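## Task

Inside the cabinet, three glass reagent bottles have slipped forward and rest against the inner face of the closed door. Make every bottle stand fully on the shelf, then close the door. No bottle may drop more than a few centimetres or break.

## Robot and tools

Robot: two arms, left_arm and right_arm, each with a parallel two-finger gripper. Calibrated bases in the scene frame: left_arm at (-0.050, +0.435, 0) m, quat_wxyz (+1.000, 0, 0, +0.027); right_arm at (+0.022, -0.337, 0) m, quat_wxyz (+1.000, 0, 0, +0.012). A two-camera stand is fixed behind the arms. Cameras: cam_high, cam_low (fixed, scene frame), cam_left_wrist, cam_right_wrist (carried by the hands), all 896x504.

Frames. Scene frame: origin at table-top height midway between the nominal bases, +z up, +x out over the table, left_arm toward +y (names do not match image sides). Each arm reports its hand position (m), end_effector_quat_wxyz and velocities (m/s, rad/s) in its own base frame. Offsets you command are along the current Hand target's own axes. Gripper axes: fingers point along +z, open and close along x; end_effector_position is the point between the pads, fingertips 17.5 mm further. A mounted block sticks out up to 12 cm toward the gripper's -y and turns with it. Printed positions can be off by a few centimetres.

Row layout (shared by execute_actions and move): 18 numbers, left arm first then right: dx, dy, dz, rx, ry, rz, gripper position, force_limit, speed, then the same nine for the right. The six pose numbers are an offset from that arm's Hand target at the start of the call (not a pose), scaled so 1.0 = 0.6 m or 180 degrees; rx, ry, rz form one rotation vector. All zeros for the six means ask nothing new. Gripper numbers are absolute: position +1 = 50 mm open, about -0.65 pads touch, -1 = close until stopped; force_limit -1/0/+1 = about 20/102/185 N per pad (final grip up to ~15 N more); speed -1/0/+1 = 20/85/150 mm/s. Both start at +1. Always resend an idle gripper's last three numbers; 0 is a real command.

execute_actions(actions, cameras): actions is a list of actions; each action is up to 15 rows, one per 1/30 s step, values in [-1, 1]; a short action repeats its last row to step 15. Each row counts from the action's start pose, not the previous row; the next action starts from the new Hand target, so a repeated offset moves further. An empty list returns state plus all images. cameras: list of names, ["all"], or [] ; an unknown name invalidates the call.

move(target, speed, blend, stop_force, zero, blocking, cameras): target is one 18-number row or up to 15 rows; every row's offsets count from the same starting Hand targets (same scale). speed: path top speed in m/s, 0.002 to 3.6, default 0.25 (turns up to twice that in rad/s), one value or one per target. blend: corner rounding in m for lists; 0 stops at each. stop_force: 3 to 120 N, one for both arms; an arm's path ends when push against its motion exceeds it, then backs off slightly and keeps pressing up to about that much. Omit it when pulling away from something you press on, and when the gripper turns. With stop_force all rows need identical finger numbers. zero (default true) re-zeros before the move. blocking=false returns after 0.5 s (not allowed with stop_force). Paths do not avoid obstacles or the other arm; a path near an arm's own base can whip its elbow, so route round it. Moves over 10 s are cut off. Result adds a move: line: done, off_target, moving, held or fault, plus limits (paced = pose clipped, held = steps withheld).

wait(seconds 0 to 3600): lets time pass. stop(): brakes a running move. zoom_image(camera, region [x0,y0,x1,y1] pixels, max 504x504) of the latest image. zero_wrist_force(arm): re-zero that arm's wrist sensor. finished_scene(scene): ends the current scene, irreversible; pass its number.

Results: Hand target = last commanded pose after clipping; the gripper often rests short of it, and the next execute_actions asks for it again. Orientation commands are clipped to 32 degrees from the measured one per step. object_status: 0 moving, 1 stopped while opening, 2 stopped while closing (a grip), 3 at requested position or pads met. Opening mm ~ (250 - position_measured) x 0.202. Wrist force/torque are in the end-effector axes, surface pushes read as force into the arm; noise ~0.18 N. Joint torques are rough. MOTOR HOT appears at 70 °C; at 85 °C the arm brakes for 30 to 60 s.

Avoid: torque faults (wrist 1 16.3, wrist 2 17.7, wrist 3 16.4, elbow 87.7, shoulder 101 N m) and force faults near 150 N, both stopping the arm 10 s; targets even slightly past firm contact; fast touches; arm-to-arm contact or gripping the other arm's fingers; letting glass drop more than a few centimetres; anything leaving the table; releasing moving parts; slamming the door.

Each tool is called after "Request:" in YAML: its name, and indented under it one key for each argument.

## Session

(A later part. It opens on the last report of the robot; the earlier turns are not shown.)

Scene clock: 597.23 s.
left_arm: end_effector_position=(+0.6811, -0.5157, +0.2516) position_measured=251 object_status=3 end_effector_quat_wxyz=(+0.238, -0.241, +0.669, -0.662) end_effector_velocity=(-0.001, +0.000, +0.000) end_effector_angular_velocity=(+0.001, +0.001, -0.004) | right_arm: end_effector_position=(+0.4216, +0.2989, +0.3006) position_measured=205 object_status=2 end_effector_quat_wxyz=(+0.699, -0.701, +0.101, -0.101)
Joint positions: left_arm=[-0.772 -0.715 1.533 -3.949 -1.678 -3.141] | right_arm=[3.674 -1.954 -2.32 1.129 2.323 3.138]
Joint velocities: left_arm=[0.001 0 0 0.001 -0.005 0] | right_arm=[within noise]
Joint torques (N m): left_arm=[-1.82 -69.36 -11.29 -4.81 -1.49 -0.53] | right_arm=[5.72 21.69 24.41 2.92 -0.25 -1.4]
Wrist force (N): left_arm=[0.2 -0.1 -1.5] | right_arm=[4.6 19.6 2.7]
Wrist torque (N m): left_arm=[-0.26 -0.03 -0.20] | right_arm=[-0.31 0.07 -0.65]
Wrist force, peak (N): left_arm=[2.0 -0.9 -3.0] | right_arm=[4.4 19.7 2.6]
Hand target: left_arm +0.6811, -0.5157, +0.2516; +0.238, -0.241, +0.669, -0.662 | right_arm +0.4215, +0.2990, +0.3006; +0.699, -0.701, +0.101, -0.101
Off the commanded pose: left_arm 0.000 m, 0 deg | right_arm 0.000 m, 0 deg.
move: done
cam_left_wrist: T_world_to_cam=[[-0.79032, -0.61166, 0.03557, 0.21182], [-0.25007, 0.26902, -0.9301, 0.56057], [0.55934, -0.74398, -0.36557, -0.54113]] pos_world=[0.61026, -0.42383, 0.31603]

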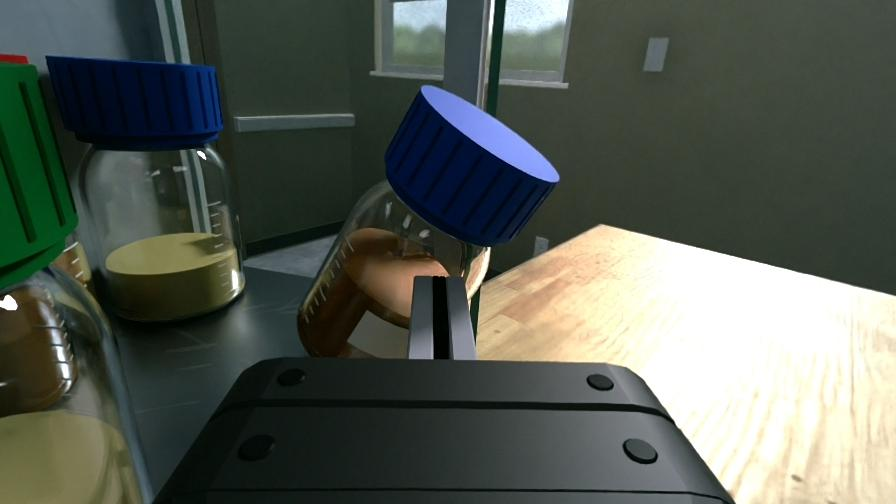

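Request:
move:
  target: [0.034,0,-0.009,0,0.032,0,-1,-0.8,0,-0.001,0,-0.0264,0,-0.0168,0,-1,-0.5,-0.6]
  speed: 0.03

Request:
move:
  target: [0.005,0,0.038,0,0,0,-1,-0.8,0,0,0,0,0,0,0,-1,-0.5,-0.6]
  speed: 0.02
  cameras: ["cam_left_wrist"]

Scene clock: 606.17 s.
left_arm: end_effector_position=(+0.6619, -0.5245, +0.2516) position_measured=251 object_status=3 end_effector_quat_wxyz=(+0.204, -0.208, +0.680, -0.673) end_effector_velocity=(+0.001, +0.001, +0.000) end_effector_angular_velocity=(-0.001, +0.002, +0.005) | right_arm: end_effector_position=(+0.4166, +0.2839, +0.3007) position_measured=205 object_status=2 end_effector_quat_wxyz=(+0.701, -0.703, +0.082, -0.083)
Joint positions: left_arm=[-0.762 -0.718 1.54 -3.953 -1.789 -3.141] | right_arm=[3.612 -1.963 -2.303 1.12 2.437 3.137]
Joint velocities: left_arm=[0 0 0.001 -0.001 0.005 -0.002] | right_arm=[within noise]
Joint torques (N m): left_arm=[3.46 -72.56 -7.85 -4.96 1.26 0.63] | right_arm=[5.66 27.43 24.56 3.96 -0.81 -1.54]
Wrist force (N): left_arm=[0.5 -0.3 -1.5] | right_arm=[-2.7 31.3 3.4]
Wrist torque (N m): left_arm=[-0.27 -0.09 -0.19] | right_arm=[-0.18 0.14 -0.74]
Wrist force, peak (N): left_arm=[0.8 -0.3 -1.8] | right_arm=[-2.5 31.3 3.5]
Hand target: left_arm +0.6619, -0.5246, +0.2516; +0.204, -0.208, +0.680, -0.673 | right_arm +0.4165, +0.2839, +0.3007; +0.701, -0.703, +0.082, -0.083
Off the commanded pose: left_arm 0.000 m, 0 deg | right_arm 0.000 m, 0 deg.
move: done

Scene clock: 607.60 s.
left_arm: end_effector_position=(+0.6700, -0.5419, +0.2504) position_measured=251 object_status=3 end_effector_quat_wxyz=(+0.204, -0.208, +0.680, -0.673) | right_arm: end_effector_position=(+0.4165, +0.2839, +0.3006) position_measured=205 object_status=2 end_effector_quat_wxyz=(+0.701, -0.703, +0.082, -0.083)
Joint positions: left_arm=[-0.773 -0.69 1.482 -3.922 -1.778 -3.141] | right_arm=[3.612 -1.963 -2.303 1.12 2.437 3.137]
Joint torques (N m): left_arm=[-0.29 -52.91 -17.9 -2.22 0 0.02] | right_arm=[5.29 50.34 25.13 2.1 0.61 -1.08]
Wrist force (N): left_arm=[0.9 0.2 -1.7] | right_arm=[0.6 20.8 1.9]
Wrist torque (N m): left_arm=[-0.23 -0.05 -0.20] | right_arm=[-0.26 0.08 -0.71]
Wrist force, peak (N): left_arm=[3.5 -2.6 -3.7] | right_arm=[-39.7 43.8 -31.2]
Hand target: left_arm +0.6700, -0.5419, +0.2504; +0.204, -0.208, +0.680, -0.673 (not the last commanded pose) | right_arm +0.4165, +0.2839, +0.3007; +0.701, -0.703, +0.082, -0.083
Tool commands: left_gripper/position=-1.0 left_gripper/force_limit=-0.796078 left_gripper/speed=+0.003922 right_gripper/position=-1.0 right_gripper/force_limit=-0.5 right_gripper/speed=-0.6
Off the commanded pose: left_arm 0.004 m, 0 deg | right_arm 0.000 m, 0 deg.
FORCE FAULT: contact force on the left arm reached its limit, and that arm stopped. The contact can be on any part of that arm, not only on its tool. That arm's remaining commands of this call were not run. That arm is still stopped at the end of this call. That arm stays stopped for about 10 more seconds. Until then a move that you send moves the other arm only, and its call returns only when the move has ended. Once the stop has ended, the next robot result says so. If the stop ends while you think or write, that arm runs what you send next, counted from a new Hand target: where the arm stands when the stop ends. While its stop runs, that arm takes no new command, but its gripper still runs the gripper command that each later call begins with. Until it ends, the stop uses up actions while you think or wait. An arm that is not stopped still takes commands.
move: fault (left_arm)
cam_left_wrist: T_world_to_cam=[[-0.848, -0.5287, 0.03696, 0.27033], [-0.22315, 0.29293, -0.92973, 0.55863], [0.48072, -0.79666, -0.36639, -0.53046]] pos_world=[0.60891, -0.44331, 0.31503]

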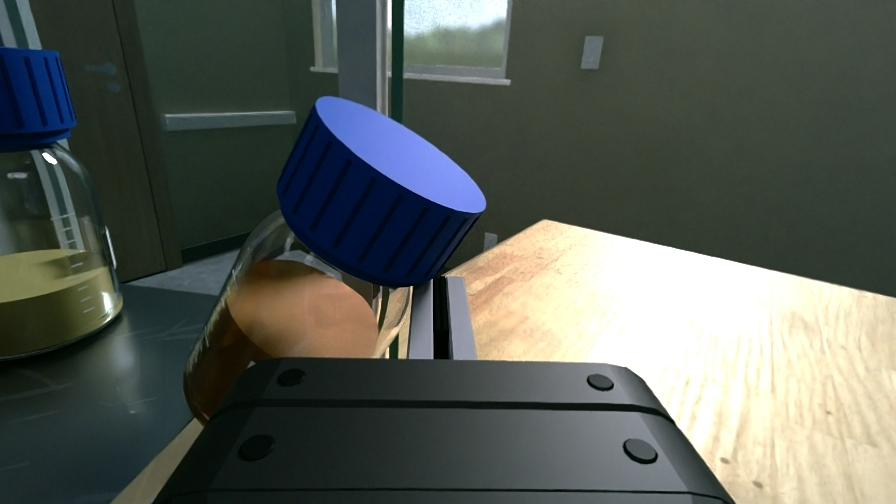

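Request:
wait:
  seconds: 6

Request:
move:
  target: [-0.018,0,-0.004,0,-0.008,0,-1,-0.8,0,0,0,0,0,0,0,-1,-0.5,-0.6]
  speed: 0.02
  stop_force: 15
  cameras: ["cam_left_wrist"]

Scene clock: 616.40 s.
left_arm: end_effector_position=(+0.6700, -0.5419, +0.2504) position_measured=251 object_status=3 end_effector_quat_wxyz=(+0.204, -0.208, +0.680, -0.673) | right_arm: end_effector_position=(+0.4165, +0.2839, +0.3007) position_measured=205 object_status=2 end_effector_quat_wxyz=(+0.701, -0.703, +0.082, -0.083)
Joint positions: left_arm=[-0.773 -0.69 1.482 -3.922 -1.778 -3.141] | right_arm=[3.612 -1.963 -2.303 1.12 2.437 3.137]
Joint torques (N m): left_arm=[0.14 -52.74 -18.16 -2.21 0.1 0.11] | right_arm=[6.45 50.34 27.05 1.77 0.58 1.23]
Wrist force (N): left_arm=[0.7 -0.1 -1.7] | right_arm=[0.5 20.6 1.9]
Wrist torque (N m): left_arm=[-0.27 -0.01 -0.20] | right_arm=[-0.27 0.10 -0.71]
Wrist force, peak (N): left_arm=[1.4 0.1 -2.1] | right_arm=[0.7 20.9 1.8]
Hand target: left_arm +0.6700, -0.5419, +0.2504; +0.204, -0.208, +0.680, -0.673 (not the last commanded pose) | right_arm +0.4165, +0.2839, +0.3007; +0.701, -0.703, +0.082, -0.083
Tool commands: left_gripper/position=-1.0 left_gripper/force_limit=-0.796078 left_gripper/speed=+0.003922 right_gripper/position=-1.0 right_gripper/force_limit=-0.5 right_gripper/speed=-0.6
Off the commanded pose: left_arm 0.004 m, 0 deg | right_arm 0.000 m, 0 deg.
FORCE FAULT, CONTINUED: the left arm was still stopped when this call began, by the force fault that an earlier result reported. Since the last result the stop counts as 17 of the actions that you can send in this scene. That arm is still stopped at the end of this call. That arm stays stopped for about 1 more second. If the stop ends while you think or write, that arm runs what you send next, counted from a new Hand target: where the arm stands when the stop ends. While its stop runs, that arm takes no new command, but its gripper still runs the gripper command that each later call begins with.
wait: 6.00 s; at rest from the start

Scene clock: 616.90 s.
left_arm: end_effector_position=(+0.6700, -0.5419, +0.2504) position_measured=251 object_status=3 end_effector_quat_wxyz=(+0.204, -0.208, +0.680, -0.673) | right_arm: end_effector_position=(+0.4165, +0.2839, +0.3007) position_measured=205 object_status=2 end_effector_quat_wxyz=(+0.701, -0.703, +0.082, -0.083)
Joint positions: left_arm=[-0.773 -0.69 1.482 -3.922 -1.778 -3.141] | right_arm=[3.612 -1.963 -2.303 1.12 2.437 3.137]
Joint torques (N m): left_arm=[1.39 -53.91 -18.25 -2.11 -0.04 0.22] | right_arm=[6.72 50.12 26.32 2.24 0.91 1.1]
Wrist force (N): left_arm=[1.1 -0.2 -1.8] | right_arm=[0.6 20.7 1.9]
Wrist torque (N m): left_arm=[-0.29 -0.08 -0.20] | right_arm=[-0.27 0.08 -0.71]
Wrist force, peak (N): left_arm=[1.0 0.1 -2.2] | right_arm=[0.6 20.9 2.1]
Hand target: left_arm +0.6700, -0.5419, +0.2504; +0.204, -0.208, +0.680, -0.673 (not the last commanded pose) | right_arm +0.4165, +0.2839, +0.3007; +0.701, -0.703, +0.082, -0.083
Tool commands: left_gripper/position=-1.0 left_gripper/force_limit=-0.796078 left_gripper/speed=+0.003922 right_gripper/position=-1.0 right_gripper/force_limit=-0.5 right_gripper/speed=-0.6
Off the commanded pose: right_arm 0.000 m, 0 deg.
FORCE FAULT, CONTINUED: the left arm was still stopped when this call began, by the force fault that an earlier result reported. That arm ran no command of this call. That arm is still stopped at the end of this call. That arm stays stopped for less than 1 more second. If the stop ends while you think or write, that arm runs what you send next, counted from a new Hand target: where the arm stands when the stop ends. While its stop runs, that arm takes no new command, but its gripper still runs the gripper command that each later call begins with.
move: not run (left_arm; its earlier fault stop)
cam_left_wrist: T_world_to_cam=[[-0.848, -0.5287, 0.03696, 0.27033], [-0.22315, 0.29293, -0.92973, 0.55863], [0.48072, -0.79666, -0.36639, -0.53046]] pos_world=[0.60891, -0.44331, 0.31503]

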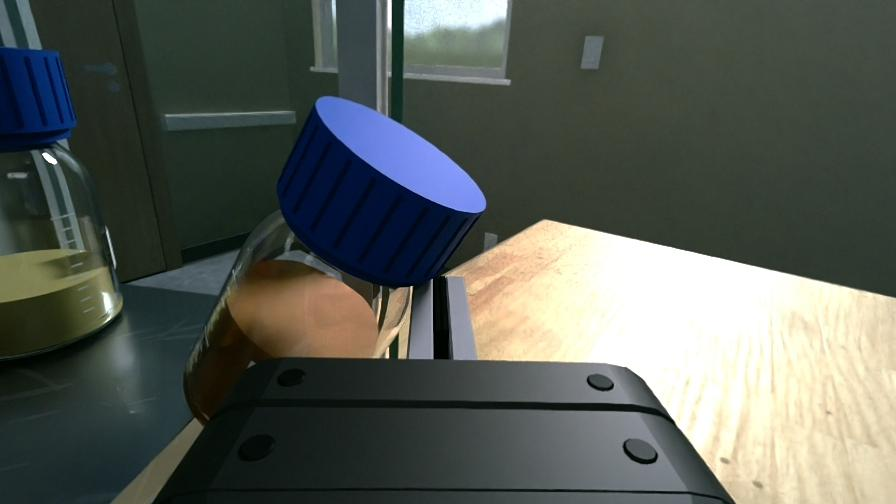

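Request:
wait:
  seconds: 1

Request:
move:
  target: [-0.018,0,-0.004,0,-0.008,0,-1,-0.8,0,0,0,0,0,0,0,-1,-0.5,-0.6]
  speed: 0.02
  stop_force: 15
  cameras: ["cam_left_wrist"]

Scene clock: 621.10 s.
left_arm: end_effector_position=(+0.6700, -0.5419, +0.2504) position_measured=251 object_status=3 end_effector_quat_wxyz=(+0.204, -0.208, +0.680, -0.673) | right_arm: end_effector_position=(+0.4165, +0.2839, +0.3007) position_measured=205 object_status=2 end_effector_quat_wxyz=(+0.701, -0.703, +0.082, -0.083)
Joint positions: left_arm=[-0.773 -0.69 1.482 -3.922 -1.778 -3.141] | right_arm=[3.612 -1.963 -2.303 1.12 2.437 3.137]
Joint torques (N m): left_arm=[0.23 -52.14 -16.02 -2.35 0.06 0.18] | right_arm=[3.13 49.91 26.27 1.93 0.86 1.12]
Wrist force (N): left_arm=[0.9 0.3 -2.0] | right_arm=[0.8 20.5 2.0]
Wrist torque (N m): left_arm=[-0.21 -0.05 -0.20] | right_arm=[-0.29 0.04 -0.71]
Wrist force, peak (N): left_arm=[0.9 -0.2 -2.3] | right_arm=[0.7 21.0 1.8]
Hand target: left_arm +0.6700, -0.5419, +0.2504; +0.204, -0.208, +0.680, -0.673 (not the last commanded pose) | right_arm +0.4165, +0.2839, +0.3007; +0.701, -0.703, +0.082, -0.083
Tool commands: left_gripper/position=-1.0 left_gripper/force_limit=-0.796078 left_gripper/speed=+0.003922 right_gripper/position=-1.0 right_gripper/force_limit=-0.5 right_gripper/speed=-0.6
Off the commanded pose: right_arm 0.000 m, 0 deg.
FORCE FAULT, CONTINUED: the left arm's stop, for the force fault that an earlier result reported, is over. The rest of the stop counts as 1 of the actions that you can send in this scene. During its stop the left arm's controller moved it back a little. That arm's target is now where it stood when the stop ended, not its last command. That arm accepts commands again.
wait: 1.00 s; at rest from the start

Scene clock: 622.77 s.
left_arm: end_effector_position=(+0.6776, -0.5339, +0.2504) position_measured=251 object_status=3 end_effector_quat_wxyz=(+0.212, -0.216, +0.678, -0.670) | right_arm: end_effector_position=(+0.4165, +0.2839, +0.3007) position_measured=205 object_status=2 end_effector_quat_wxyz=(+0.701, -0.703, +0.082, -0.083)
Joint positions: left_arm=[-0.765 -0.69 1.483 -3.922 -1.761 -3.141] | right_arm=[3.612 -1.963 -2.303 1.12 2.437 3.137]
Joint torques (N m): left_arm=[-4.58 -72.7 -10.19 -4.58 -1.44 0.63] | right_arm=[3.41 49.99 28.94 2.6 0.62 1.09]
Wrist force (N): left_arm=[2.3 -0.6 -1.9] | right_arm=[-0.1 20.0 3.3]
Wrist torque (N m): left_arm=[-0.23 -0.04 -0.18] | right_arm=[-0.29 0.08 -0.71]
Wrist force, peak (N): left_arm=[6.8 -3.6 -2.6] | right_arm=[0.6 21.0 1.3]
Hand target: left_arm +0.6776, -0.5339, +0.2504; +0.212, -0.216, +0.678, -0.670 | right_arm +0.4165, +0.2839, +0.3007; +0.701, -0.703, +0.082, -0.083
Off the commanded pose: left_arm 0.000 m, 0 deg | right_arm 0.000 m, 0 deg.
move: done
cam_left_wrist: T_world_to_cam=[[-0.83451, -0.54978, 0.03661, 0.2607], [-0.23019, 0.2875, -0.92971, 0.55986], [0.50061, -0.78428, -0.36647, -0.53464]] pos_world=[0.61407, -0.43694, 0.31503]

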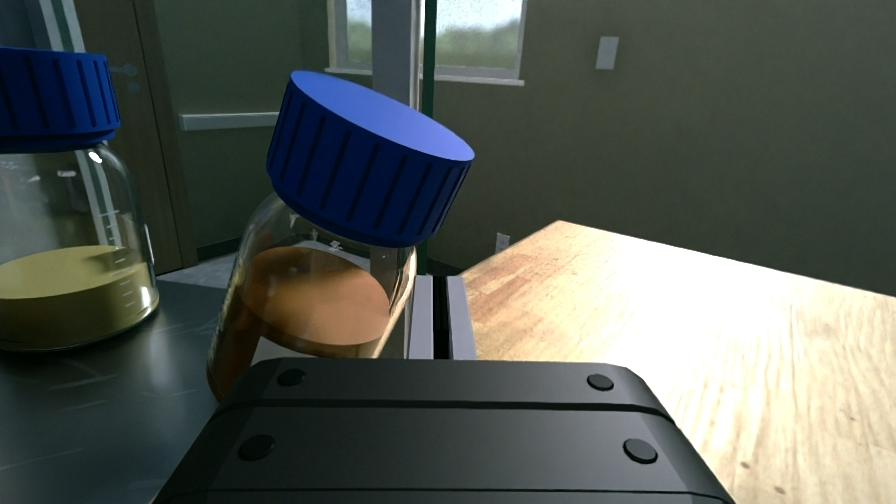

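Request:
move:
  target: [-0.008,0,0,0,-0.01,0,-1,-0.8,0,-0.002,0,-0.0528,0,-0.0336,0,-1,-0.5,-0.6]
  speed: 0.03
  cameras: ["cam_left_wrist","cam_high"]

Scene clock: 626.60 s.
left_arm: end_effector_position=(+0.6816, -0.5311, +0.2504) position_measured=251 object_status=3 end_effector_quat_wxyz=(+0.223, -0.227, +0.674, -0.667) | right_arm: end_effector_position=(+0.4081, +0.2534, +0.3007) position_measured=205 object_status=2 end_effector_quat_wxyz=(+0.705, -0.707, +0.045, -0.045)
Joint positions: left_arm=[-0.771 -0.693 1.488 -3.925 -1.724 -3.141] | right_arm=[3.495 -1.987 -2.254 1.094 2.66 3.136]
Joint torques (N m): left_arm=[-3.36 -72.69 -6.59 -5.02 -0.95 -0.52] | right_arm=[4.46 40.45 14.47 5.27 -0.76 -1.28]
Wrist force (N): left_arm=[1.4 -0.4 -1.6] | right_arm=[-2.6 47.6 4.1]
Wrist torque (N m): left_arm=[-0.26 -0.06 -0.19] | right_arm=[-0.03 0.13 -0.88]
Wrist force, peak (N): left_arm=[2.9 -1.5 -2.2] | right_arm=[-2.5 47.8 4.1]
Hand target: left_arm +0.6816, -0.5311, +0.2504; +0.223, -0.227, +0.674, -0.667 | right_arm +0.4080, +0.2534, +0.3007; +0.705, -0.707, +0.045, -0.045
Off the commanded pose: left_arm 0.000 m, 0 deg | right_arm 0.000 m, 0 deg.
move: done
cam_left_wrist: T_world_to_cam=[[-0.81671, -0.57591, 0.03625, 0.2396], [-0.23895, 0.28034, -0.92969, 0.56209], [0.52526, -0.76794, -0.36657, -0.54247]] pos_world=[0.61493, -0.43617, 0.31503]
Images, in order (width x height): cam_high 896x504, cam_left_wrist 896x504.

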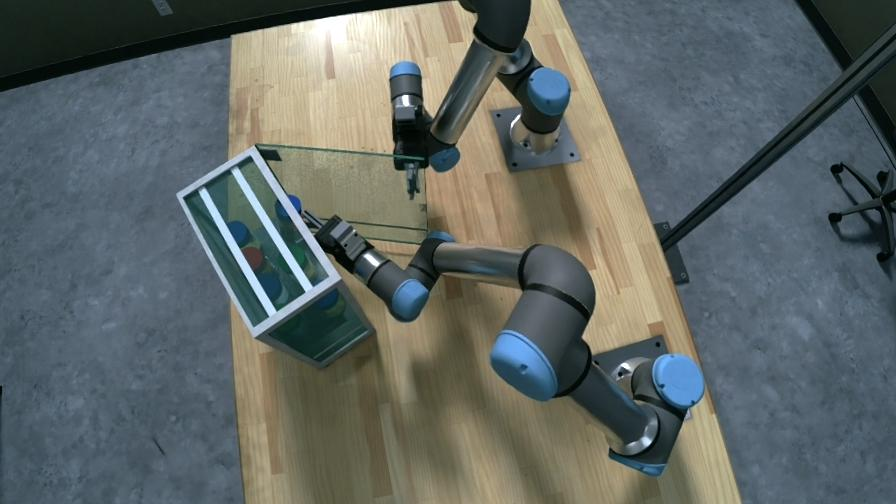

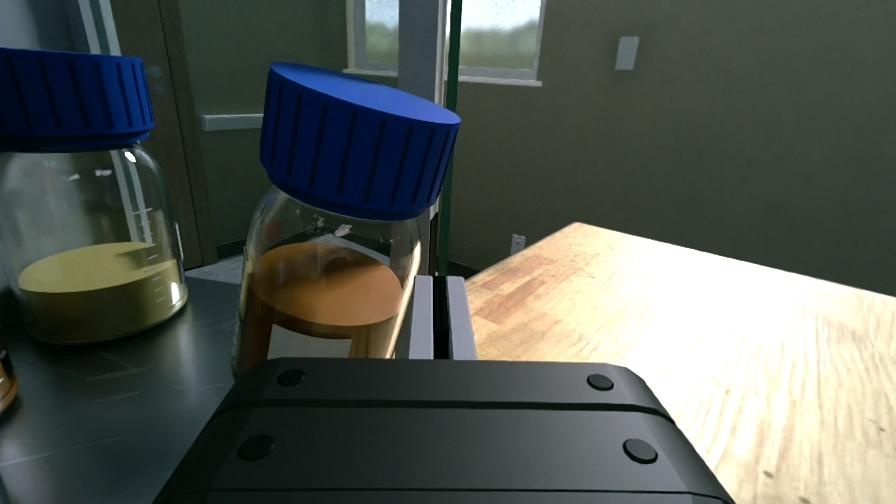

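Request:
move:
  target: [-0.012,0,-0.002,0,-0.015,0,-1,-0.8,0,-0.001,0.003,-0.044,0,-0.028,0,-1,-0.5,-0.6]
  speed: 0.03
  cameras: ["cam_left_wrist"]

Request:
move:
  target: [-0.015,0,0,0,-0.02,0,-1,-0.8,0,0,0,0,0,0,0,-1,-0.5,-0.6]
  speed: 0.03
  cameras: ["cam_left_wrist","cam_right_wrist"]

Scene clock: 631.83 s.
left_arm: end_effector_position=(+0.6866, -0.5258, +0.2504) position_measured=251 object_status=3 end_effector_quat_wxyz=(+0.239, -0.242, +0.669, -0.661) | right_arm: end_effector_position=(+0.4042, +0.2273, +0.2990) position_measured=205 object_status=2 end_effector_quat_wxyz=(+0.706, -0.708, +0.014, -0.014)
Joint positions: left_arm=[-0.779 -0.697 1.498 -3.93 -1.669 -3.141] | right_arm=[3.406 -2.021 -2.197 1.067 2.837 3.132]
Joint torques (N m): left_arm=[-0.95 -69.78 -10.48 -4.85 -1.26 -0.6] | right_arm=[5.12 44.93 10.68 3.16 -0.52 -1.01]
Wrist force (N): left_arm=[0.2 -0.1 -1.8] | right_arm=[-2.8 32.6 3.4]
Wrist torque (N m): left_arm=[-0.22 0.05 -0.20] | right_arm=[-0.24 0.15 -0.71]
Wrist force, peak (N): left_arm=[1.6 -1.0 -2.0] | right_arm=[-2.5 50.4 5.2]
Hand target: left_arm +0.6866, -0.5258, +0.2504; +0.239, -0.242, +0.669, -0.661 | right_arm +0.4040, +0.2273, +0.2990; +0.706, -0.708, +0.014, -0.014
Off the commanded pose: left_arm 0.000 m, 0 deg | right_arm 0.000 m, 0 deg.
move: done
cam_left_wrist: T_world_to_cam=[[-0.78875, -0.61368, 0.03576, 0.20784], [-0.2515, 0.26908, -0.9297, 0.56451], [0.56092, -0.74229, -0.36657, -0.55204]] pos_world=[0.61556, -0.43413, 0.31503]

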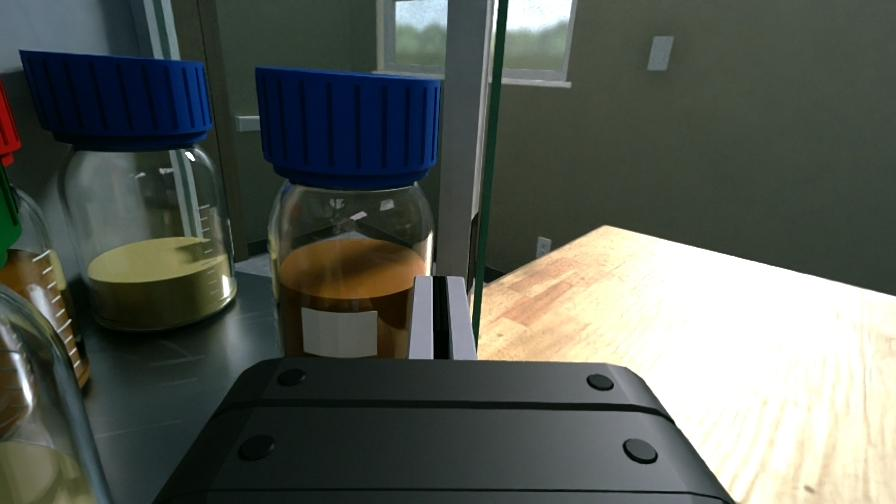

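Scene clock: 633.13 s.
left_arm: end_effector_position=(+0.6935, -0.5201, +0.2504) position_measured=251 object_status=3 end_effector_quat_wxyz=(+0.260, -0.263, +0.661, -0.653) end_effector_velocity=(-0.001, +0.000, +0.000) end_effector_angular_velocity=(+0.000, -0.001, -0.005) | right_arm: end_effector_position=(+0.4040, +0.2273, +0.2990) position_measured=205 object_status=2 end_effector_quat_wxyz=(+0.706, -0.708, +0.014, -0.014)
Joint positions: left_arm=[-0.791 -0.7 1.504 -3.934 -1.594 -3.141] | right_arm=[3.406 -2.02 -2.198 1.067 2.837 3.132]
Joint velocities: left_arm=[0.001 0 0 -0.001 -0.007 0.001] | right_arm=[within noise]
Joint torques (N m): left_arm=[1.17 -71.69 -8 -5.19 -1.79 -0.46] | right_arm=[4.9 58.91 7.78 4.23 0.77 1.13]
Wrist force (N): left_arm=[0.8 0.0 -1.9] | right_arm=[-2.4 32.9 3.5]
Wrist torque (N m): left_arm=[-0.24 -0.07 -0.19] | right_arm=[-0.24 0.15 -0.71]
Wrist force, peak (N): left_arm=[1.1 0.2 -2.2] | right_arm=[-2.2 33.0 3.3]
Hand target: left_arm +0.6935, -0.5200, +0.2504; +0.260, -0.263, +0.661, -0.653 | right_arm +0.4040, +0.2273, +0.2990; +0.706, -0.708, +0.014, -0.014
Off the commanded pose: left_arm 0.000 m, 0 deg | right_arm 0.000 m, 0 deg.
move: done
cam_left_wrist: T_world_to_cam=[[-0.74866, -0.66204, 0.03495, 0.164], [-0.2674, 0.25331, -0.9297, 0.56751], [0.60664, -0.70537, -0.36667, -0.56415]] pos_world=[0.61677, -0.43311, 0.31503]
cam_right_wrist: T_world_to_cam=[[0.99622, -0.07252, 0.04775, -0.40339], [0.02075, -0.33518, -0.94192, 0.37334], [0.08431, 0.93936, -0.33241, -0.01513]] pos_world=[0.39539, 0.1101, 0.36589]

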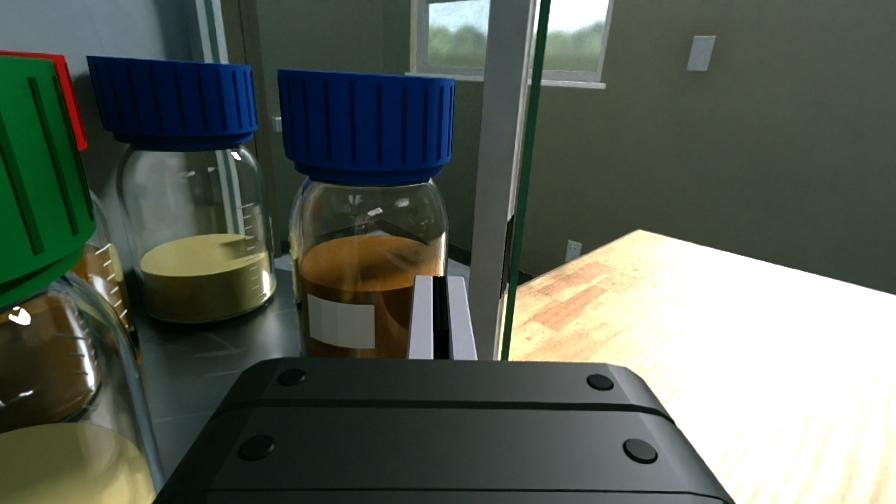

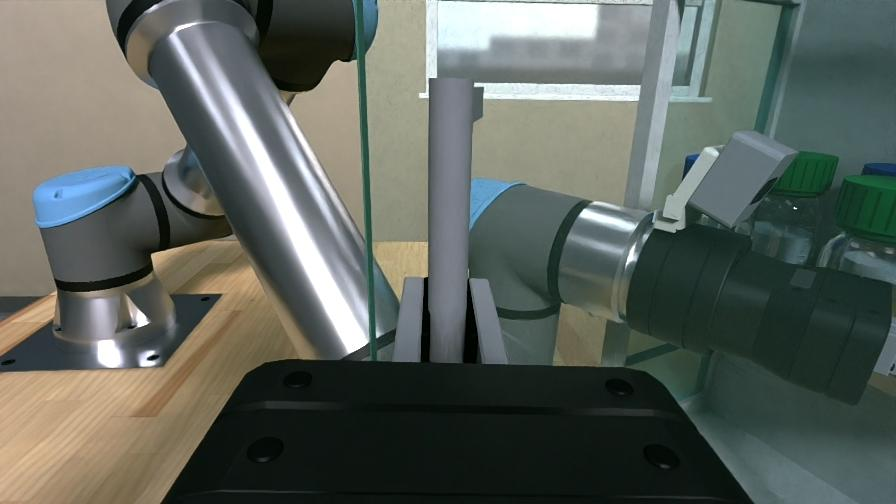

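Request:
move:
  target: [0.02,0,-0.13,0,0,0,-1,-0.8,0,0,0,0,0,0,0,-1,-0.5,-0.6]
  speed: 0.1

Request:
move:
  target: [0,0,0,0,0,0,-1,-0.8,0,-0.003,0.002,-0.07,0,-0.0448,0,-1,-0.5,-0.6]
  speed: 0.05
  cameras: ["cam_left_wrist","cam_right_wrist","cam_high"]

Request:
zoom_image:
  camera: "cam_high"
  region: [220, 150, 370, 300]

Scene clock: 639.80 s.
left_arm: end_effector_position=(+0.6312, -0.4717, +0.2516) position_measured=251 object_status=3 end_effector_quat_wxyz=(+0.260, -0.263, +0.661, -0.653) | right_arm: end_effector_position=(+0.4040, +0.2273, +0.2990) position_measured=205 object_status=2 end_effector_quat_wxyz=(+0.706, -0.708, +0.014, -0.014)
Joint positions: left_arm=[-0.811 -0.824 1.775 -4.081 -1.574 -3.141] | right_arm=[3.406 -2.02 -2.198 1.067 2.837 3.132]
Joint torques (N m): left_arm=[5.77 -27.23 -7.46 -1.14 -1.54 -0.73] | right_arm=[4.84 58.29 7.4 3.71 0.56 1.28]
Wrist force (N): left_arm=[0.0 -0.3 -1.3] | right_arm=[-2.1 33.0 3.5]
Wrist torque (N m): left_arm=[-0.25 0.01 -0.20] | right_arm=[-0.22 0.11 -0.70]
Wrist force, peak (N): left_arm=[0.1 0.0 -3.3] | right_arm=[-2.1 33.1 3.4]
Hand target: left_arm +0.6312, -0.4716, +0.2514; +0.260, -0.263, +0.661, -0.653 | right_arm +0.4040, +0.2273, +0.2990; +0.706, -0.708, +0.014, -0.014
Off the commanded pose: left_arm 0.000 m, 0 deg | right_arm 0.000 m, 0 deg.
move: done

Scene clock: 640.30 s.
left_arm: end_effector_position=(+0.6312, -0.4716, +0.2514) position_measured=251 object_status=3 end_effector_quat_wxyz=(+0.260, -0.263, +0.661, -0.653) | right_arm: end_effector_position=(+0.4037, +0.2254, +0.2991) position_measured=205 object_status=2 end_effector_quat_wxyz=(+0.706, -0.708, +0.012, -0.012)
Joint positions: left_arm=[-0.811 -0.823 1.775 -4.081 -1.574 -3.141] | right_arm=[3.4 -2.022 -2.193 1.065 2.85 3.132]
Joint torques (N m): left_arm=[6.02 -26.89 -3.71 -3.4 -1.6 -0.58] | right_arm=[5.93 36.75 15.05 2.36 -0.63 -0.49]
Wrist force (N): left_arm=[0.1 0.1 -1.0] | right_arm=[-2.1 36.7 3.4]
Wrist torque (N m): left_arm=[-0.20 -0.01 -0.20] | right_arm=[-0.18 0.10 -0.70]
Wrist force, peak (N): left_arm=[0.2 0.0 -1.8] | right_arm=[-2.2 36.9 3.5]
Hand target: left_arm +0.6312, -0.4716, +0.2514; +0.260, -0.263, +0.661, -0.653 | right_arm +0.4036, +0.2254, +0.2991; +0.706, -0.708, +0.012, -0.012 (not the last commanded pose)
Off the commanded pose: left_arm 0.000 m, 0 deg | right_arm 0.040 m, 8 deg.
move: held (right_arm; a check stopped the path); limits=held
pose unreachable (right arm): on one or more control steps of this call, first in action 0 (counted from 0), this arm could not follow its commanded pose, so it was not sent that pose on those steps. It may still have moved: this result reports where it is.
cause: moving toward the commanded pose would bring two parts of the arm too close to each other (its gripper and another part of the arm, with joints 4 (wrist 1) to 6 (wrist 3) between them, 3 mm apart when it was first held).
cam_left_wrist: T_world_to_cam=[[-0.74876, -0.66192, 0.03493, 0.14962], [-0.26735, 0.25335, -0.9297, 0.53942], [0.60654, -0.70546, -0.36666, -0.49185]] pos_world=[0.55457, -0.38461, 0.31593]
cam_right_wrist: T_world_to_cam=[[0.99666, -0.06624, 0.04784, -0.40482], [0.02295, -0.33495, -0.94196, 0.3719], [0.07842, 0.9399, -0.33231, -0.01112]] pos_world=[0.3958, 0.10821, 0.36599]
Images, in order (width x height): cam_high 896x504, cam_left_wrist 896x504, cam_right_wrist 896x504.

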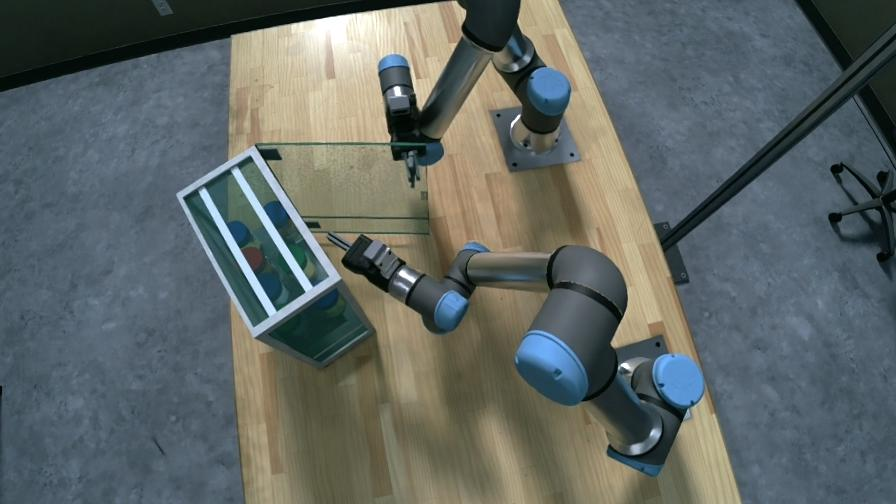

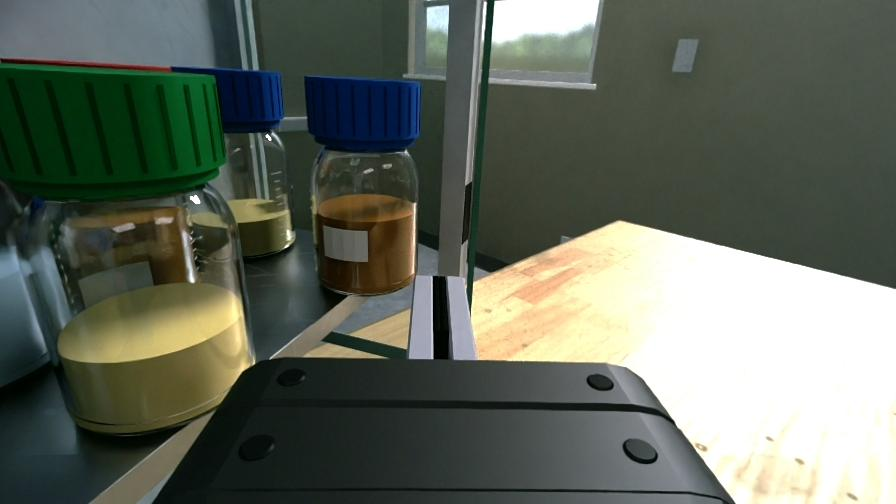

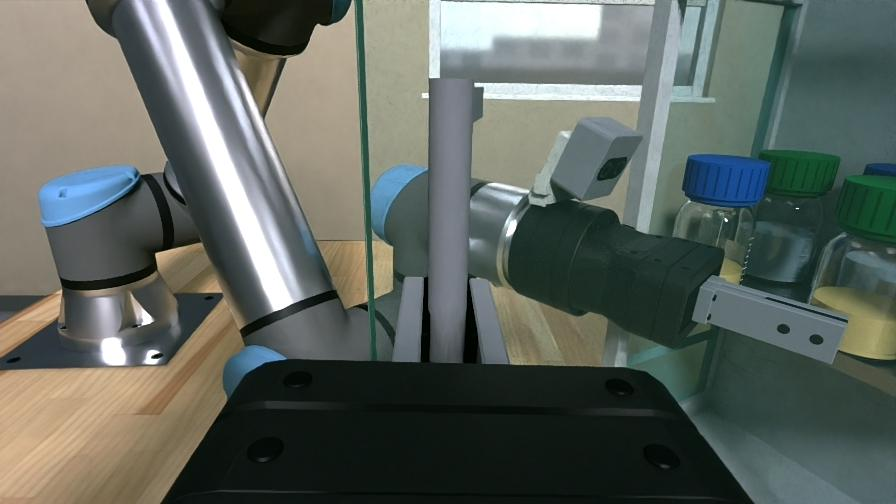

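Scaled by 3.360 from the camera's image (finer frame: 1280x720).

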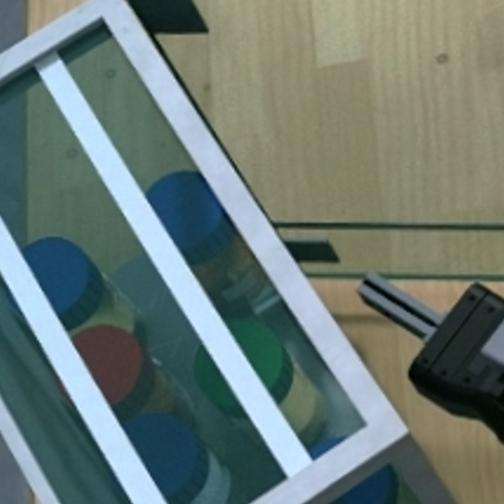

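Request:
zoom_image:
  camera: "cam_left_wrist"
  region: [0, 200, 500, 500]

Request:
zoom_image:
  camera: "cam_right_wrist"
  region: [600, 100, 896, 400]

Scaled by 1.008 from the camera's image (finer frame: 1280x720).

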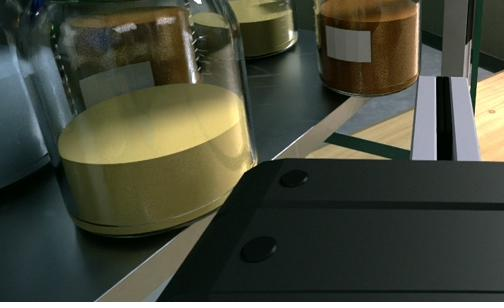

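Scaled by 1.680 from the camera's image (finer frame: 1280x720).

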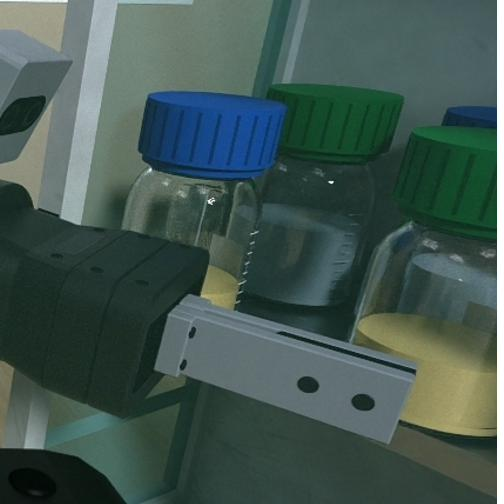

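Request:
move:
  target:
    - [0,0,0,0,0,0,-1,-0.8,0,-0.0047,0.002,-0.0522,0,0,0,-1,-0.5,-0.6]
    - [0,0,0,0,0,0,-1,-0.8,0,-0.0043,0.002,-0.1052,0,0,0,-1,-0.5,-0.6]
  speed: 0.05
  blend: [0.005,0]
  cameras: ["cam_high"]

Scene clock: 677.70 s.
left_arm: end_effector_position=(+0.6312, -0.4716, +0.2514) position_measured=251 object_status=3 end_effector_quat_wxyz=(+0.260, -0.263, +0.661, -0.653) | right_arm: end_effector_position=(+0.4032, +0.2224, +0.2990) position_measured=205 object_status=2 end_effector_quat_wxyz=(+0.706, -0.708, +0.012, -0.012)
Joint positions: left_arm=[-0.811 -0.823 1.775 -4.081 -1.574 -3.141] | right_arm=[3.392 -2.022 -2.194 1.065 2.857 3.132]
Joint torques (N m): left_arm=[6.38 -25.3 -3.64 -3.91 -1.36 0.38] | right_arm=[5.26 59.28 10.09 3.57 -0.69 -0.85]
Wrist force (N): left_arm=[0.4 -0.1 -1.5] | right_arm=[-1.6 36.6 3.4]
Wrist torque (N m): left_arm=[-0.23 -0.05 -0.20] | right_arm=[-0.18 0.05 -0.71]
Wrist force, peak (N): left_arm=[0.1 0.0 -1.9] | right_arm=[-2.6 36.6 7.1]
Hand target: left_arm +0.6312, -0.4716, +0.2514; +0.260, -0.263, +0.661, -0.653 | right_arm +0.4032, +0.2224, +0.2990; +0.706, -0.708, +0.012, -0.012 (not the last commanded pose)
Off the commanded pose: left_arm 0.000 m, 0 deg | right_arm 0.060 m, 0 deg.
move: held (right_arm; a check stopped the path); path passed 0 of 2 targets; limits=held
pose unreachable (right arm): on one or more control steps of this call, first in action 0 (counted from 0), this arm could not follow its commanded pose, so it was not sent that pose on those steps. It may still have moved: this result reports where it is.
cause: moving toward the commanded pose would bring two parts of the arm too close to each other (its gripper and another part of the arm, with joints 4 (wrist 1) to 6 (wrist 3) between them, 2 mm apart when it was first held).

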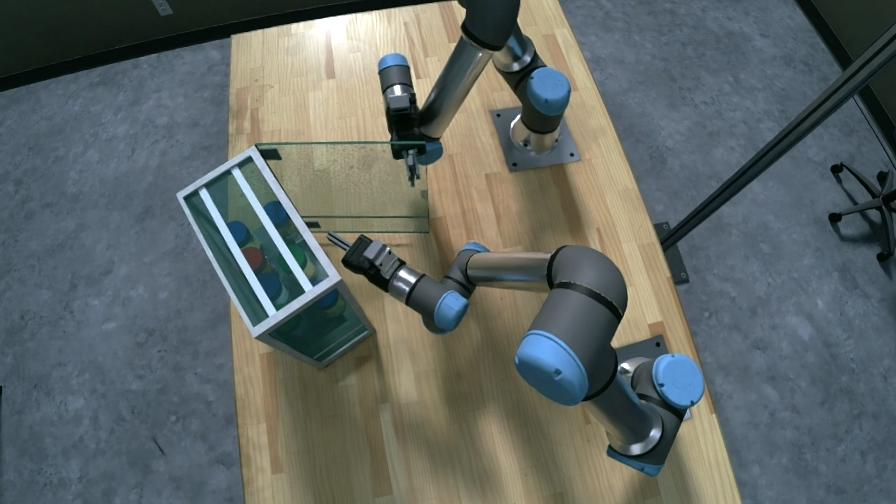

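Request:
move:
  target: [0,0,0,0,0,0,-1,-0.8,0,0,0,0,0,0.1,0,-1,-0.5,-0.6]
  speed: 0.1
  cameras: ["cam_right_wrist"]

Scene clock: 682.57 s.
left_arm: end_effector_position=(+0.6312, -0.4716, +0.2514) position_measured=251 object_status=3 end_effector_quat_wxyz=(+0.260, -0.263, +0.661, -0.653) | right_arm: end_effector_position=(+0.4032, +0.2224, +0.2991) position_measured=205 object_status=2 end_effector_quat_wxyz=(+0.696, -0.697, +0.122, -0.123)
Joint positions: left_arm=[-0.811 -0.823 1.775 -4.081 -1.574 -3.141] | right_arm=[3.511 -1.905 -2.425 1.185 2.425 3.138]
Joint torques (N m): left_arm=[5.18 -27.48 -4.5 -3.68 -0.97 0.94] | right_arm=[-1.13 10.54 14.89 0.42 -0.61 0.95]
Wrist force (N): left_arm=[0.5 -0.3 -1.7] | right_arm=[-1.6 0.4 3.2]
Wrist torque (N m): left_arm=[-0.26 -0.06 -0.21] | right_arm=[-0.46 -0.08 -0.40]
Wrist force, peak (N): left_arm=[0.2 -0.4 -2.0] | right_arm=[-1.5 37.0 3.4]
Hand target: left_arm +0.6312, -0.4716, +0.2514; +0.260, -0.263, +0.661, -0.653 | right_arm +0.4032, +0.2224, +0.2990; +0.696, -0.697, +0.122, -0.123
Off the commanded pose: left_arm 0.000 m, 0 deg | right_arm 0.000 m, 0 deg.
move: done
cam_right_wrist: T_world_to_cam=[[0.92746, -0.37074, 0.04864, -0.30911], [-0.08075, -0.32561, -0.94205, 0.41061], [0.36509, 0.86979, -0.33193, -0.10835]] pos_world=[0.3594, 0.11335, 0.36589]

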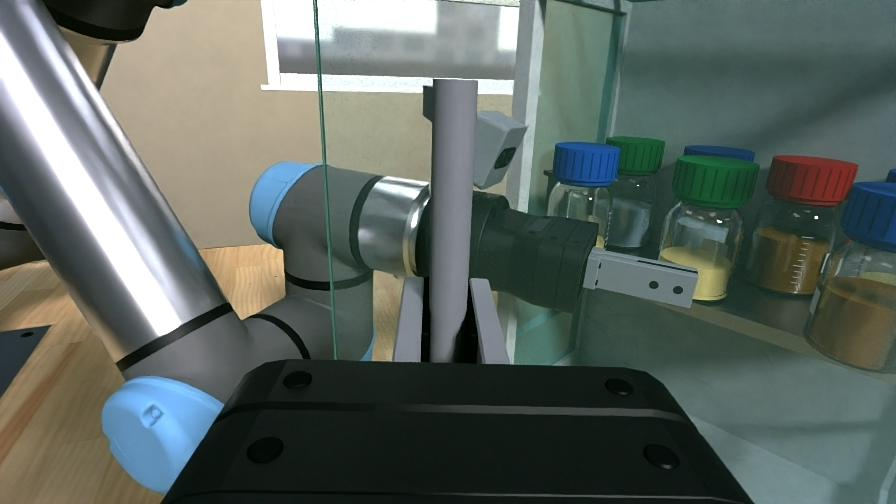

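Request:
move:
  target:
    - [0,0,0,0,0,0,-1,-0.8,0,0.0132,0,-0.0544,0,-0.022,0,-1,-0.5,-0.6]
    - [0,0,0,0,0,0,-1,-0.8,0,0.0312,0,-0.1045,0,-0.045,0,-1,-0.5,-0.6]
  speed: 0.05
  blend: [0.01,0]
  cameras: ["cam_high","cam_left_wrist"]

Scene clock: 688.57 s.
left_arm: end_effector_position=(+0.6312, -0.4716, +0.2514) position_measured=251 object_status=3 end_effector_quat_wxyz=(+0.260, -0.263, +0.661, -0.653) | right_arm: end_effector_position=(+0.3995, +0.1571, +0.2991) position_measured=205 object_status=2 end_effector_quat_wxyz=(+0.702, -0.704, +0.073, -0.073)
Joint positions: left_arm=[-0.811 -0.823 1.775 -4.081 -1.574 -3.141] | right_arm=[3.25 -1.969 -2.3 1.118 2.827 3.133]
Joint torques (N m): left_arm=[4.71 -27.34 -4.59 -3.8 -1.2 0.84] | right_arm=[3.64 61.55 0.55 8.76 7.02 -0.6]
Wrist force (N): left_arm=[0.3 -0.2 -1.6] | right_arm=[32.8 30.8 16.2]
Wrist torque (N m): left_arm=[-0.25 -0.04 -0.20] | right_arm=[-0.09 -0.15 -0.59]
Wrist force, peak (N): left_arm=[0.3 -0.5 -2.1] | right_arm=[36.7 32.9 17.7]
Hand target: left_arm +0.6312, -0.4716, +0.2514; +0.260, -0.263, +0.661, -0.653 | right_arm +0.3995, +0.1571, +0.2992; +0.702, -0.704, +0.073, -0.073
Off the commanded pose: left_arm 0.000 m, 0 deg | right_arm 0.000 m, 0 deg.
move: done
cam_left_wrist: T_world_to_cam=[[-0.74874, -0.66194, 0.035, 0.14959], [-0.26739, 0.25331, -0.9297, 0.53943], [0.60653, -0.70546, -0.36666, -0.49185]] pos_world=[0.55457, -0.38461, 0.31593]

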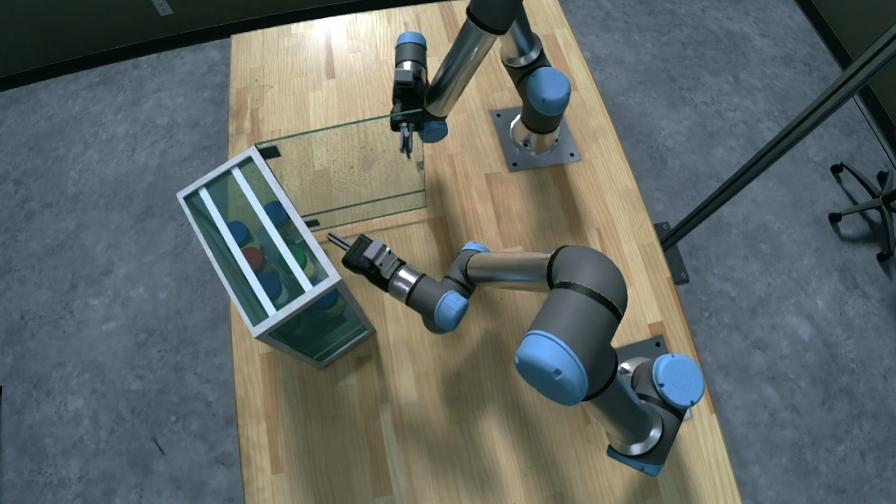

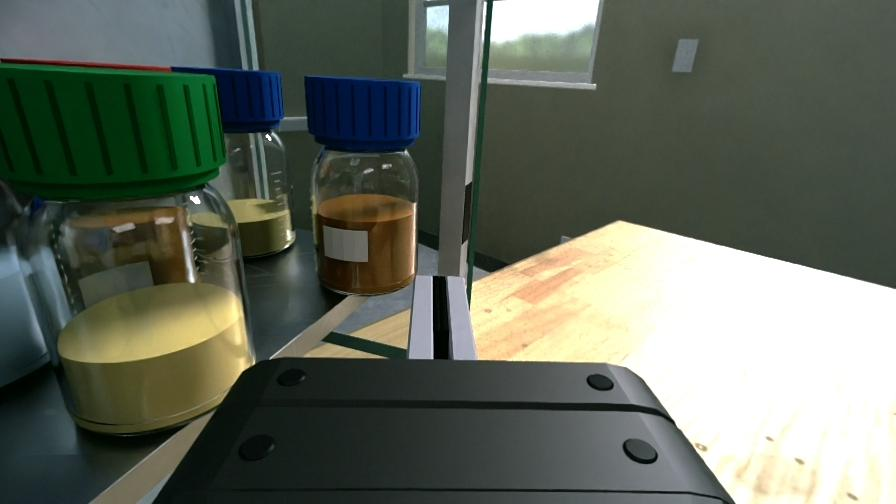

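Request:
move:
  target:
    - [0,0,0,0,0,0,-1,-0.8,0,0.018,0,-0.0505,0,0,0,-1,-0.5,-0.6]
    - [0,0,0,0,0,0,-1,-0.8,0,0.0395,0,-0.0988,0,0,0,-1,-0.5,-0.6]
  speed: 0.05
  blend: [0.01,0]
  cameras: ["cam_high","cam_right_wrist"]

Scene clock: 701.67 s.
left_arm: end_effector_position=(+0.6312, -0.4716, +0.2514) position_measured=251 object_status=3 end_effector_quat_wxyz=(+0.260, -0.263, +0.661, -0.653) | right_arm: end_effector_position=(+0.3994, +0.1570, +0.2992) position_measured=205 object_status=2 end_effector_quat_wxyz=(+0.702, -0.704, +0.073, -0.073)
Joint positions: left_arm=[-0.811 -0.823 1.775 -4.081 -1.574 -3.141] | right_arm=[3.249 -1.969 -2.3 1.119 2.827 3.133]
Joint torques (N m): left_arm=[5.89 -26.29 -2.67 -3.69 -1.34 0.73] | right_arm=[-2.34 61.22 1.09 8.47 11.04 1.29]
Wrist force (N): left_arm=[0.3 0.1 -1.4] | right_arm=[34.4 33.7 16.9]
Wrist torque (N m): left_arm=[-0.20 -0.04 -0.20] | right_arm=[-0.05 -0.18 -0.58]
Wrist force, peak (N): left_arm=[0.3 -0.3 -2.0] | right_arm=[34.9 33.7 16.9]
Hand target: left_arm +0.6312, -0.4716, +0.2514; +0.260, -0.263, +0.661, -0.653 | right_arm +0.3994, +0.1570, +0.2992; +0.702, -0.704, +0.073, -0.073 (not the last commanded pose)
Off the commanded pose: left_arm 0.000 m, 0 deg | right_arm 0.064 m, 0 deg.
move: held (right_arm; a check stopped the path); path passed 0 of 2 targets; limits=held
pose unreachable (right arm): on one or more control steps of this call, first in action 0 (counted from 0), this arm could not follow its commanded pose, so it was not sent that pose on those steps. It may still have moved: this result reports where it is.
cause: moving toward the commanded pose would bring two parts of the arm too close to each other (its gripper and another part of the arm, with joints 4 (wrist 1) to 6 (wrist 3) between them, 2 mm apart when it was first held).
cam_right_wrist: T_world_to_cam=[[0.97045, -0.23644, 0.04821, -0.36797], [-0.03456, -0.33392, -0.94197, 0.372], [0.23882, 0.91246, -0.33222, -0.00622]] pos_world=[0.37144, 0.04289, 0.36609]

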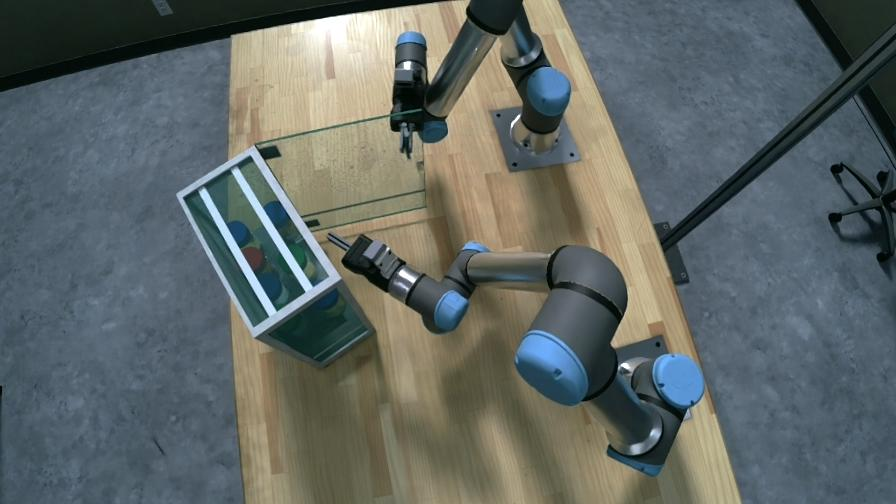

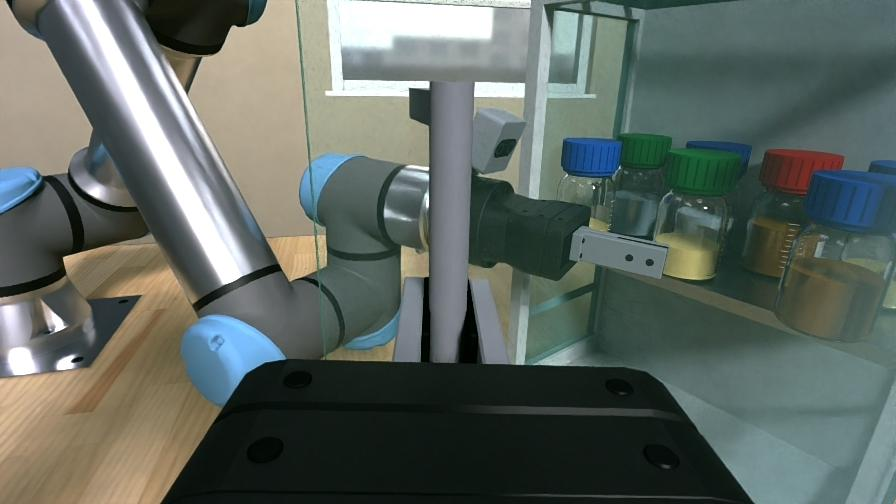

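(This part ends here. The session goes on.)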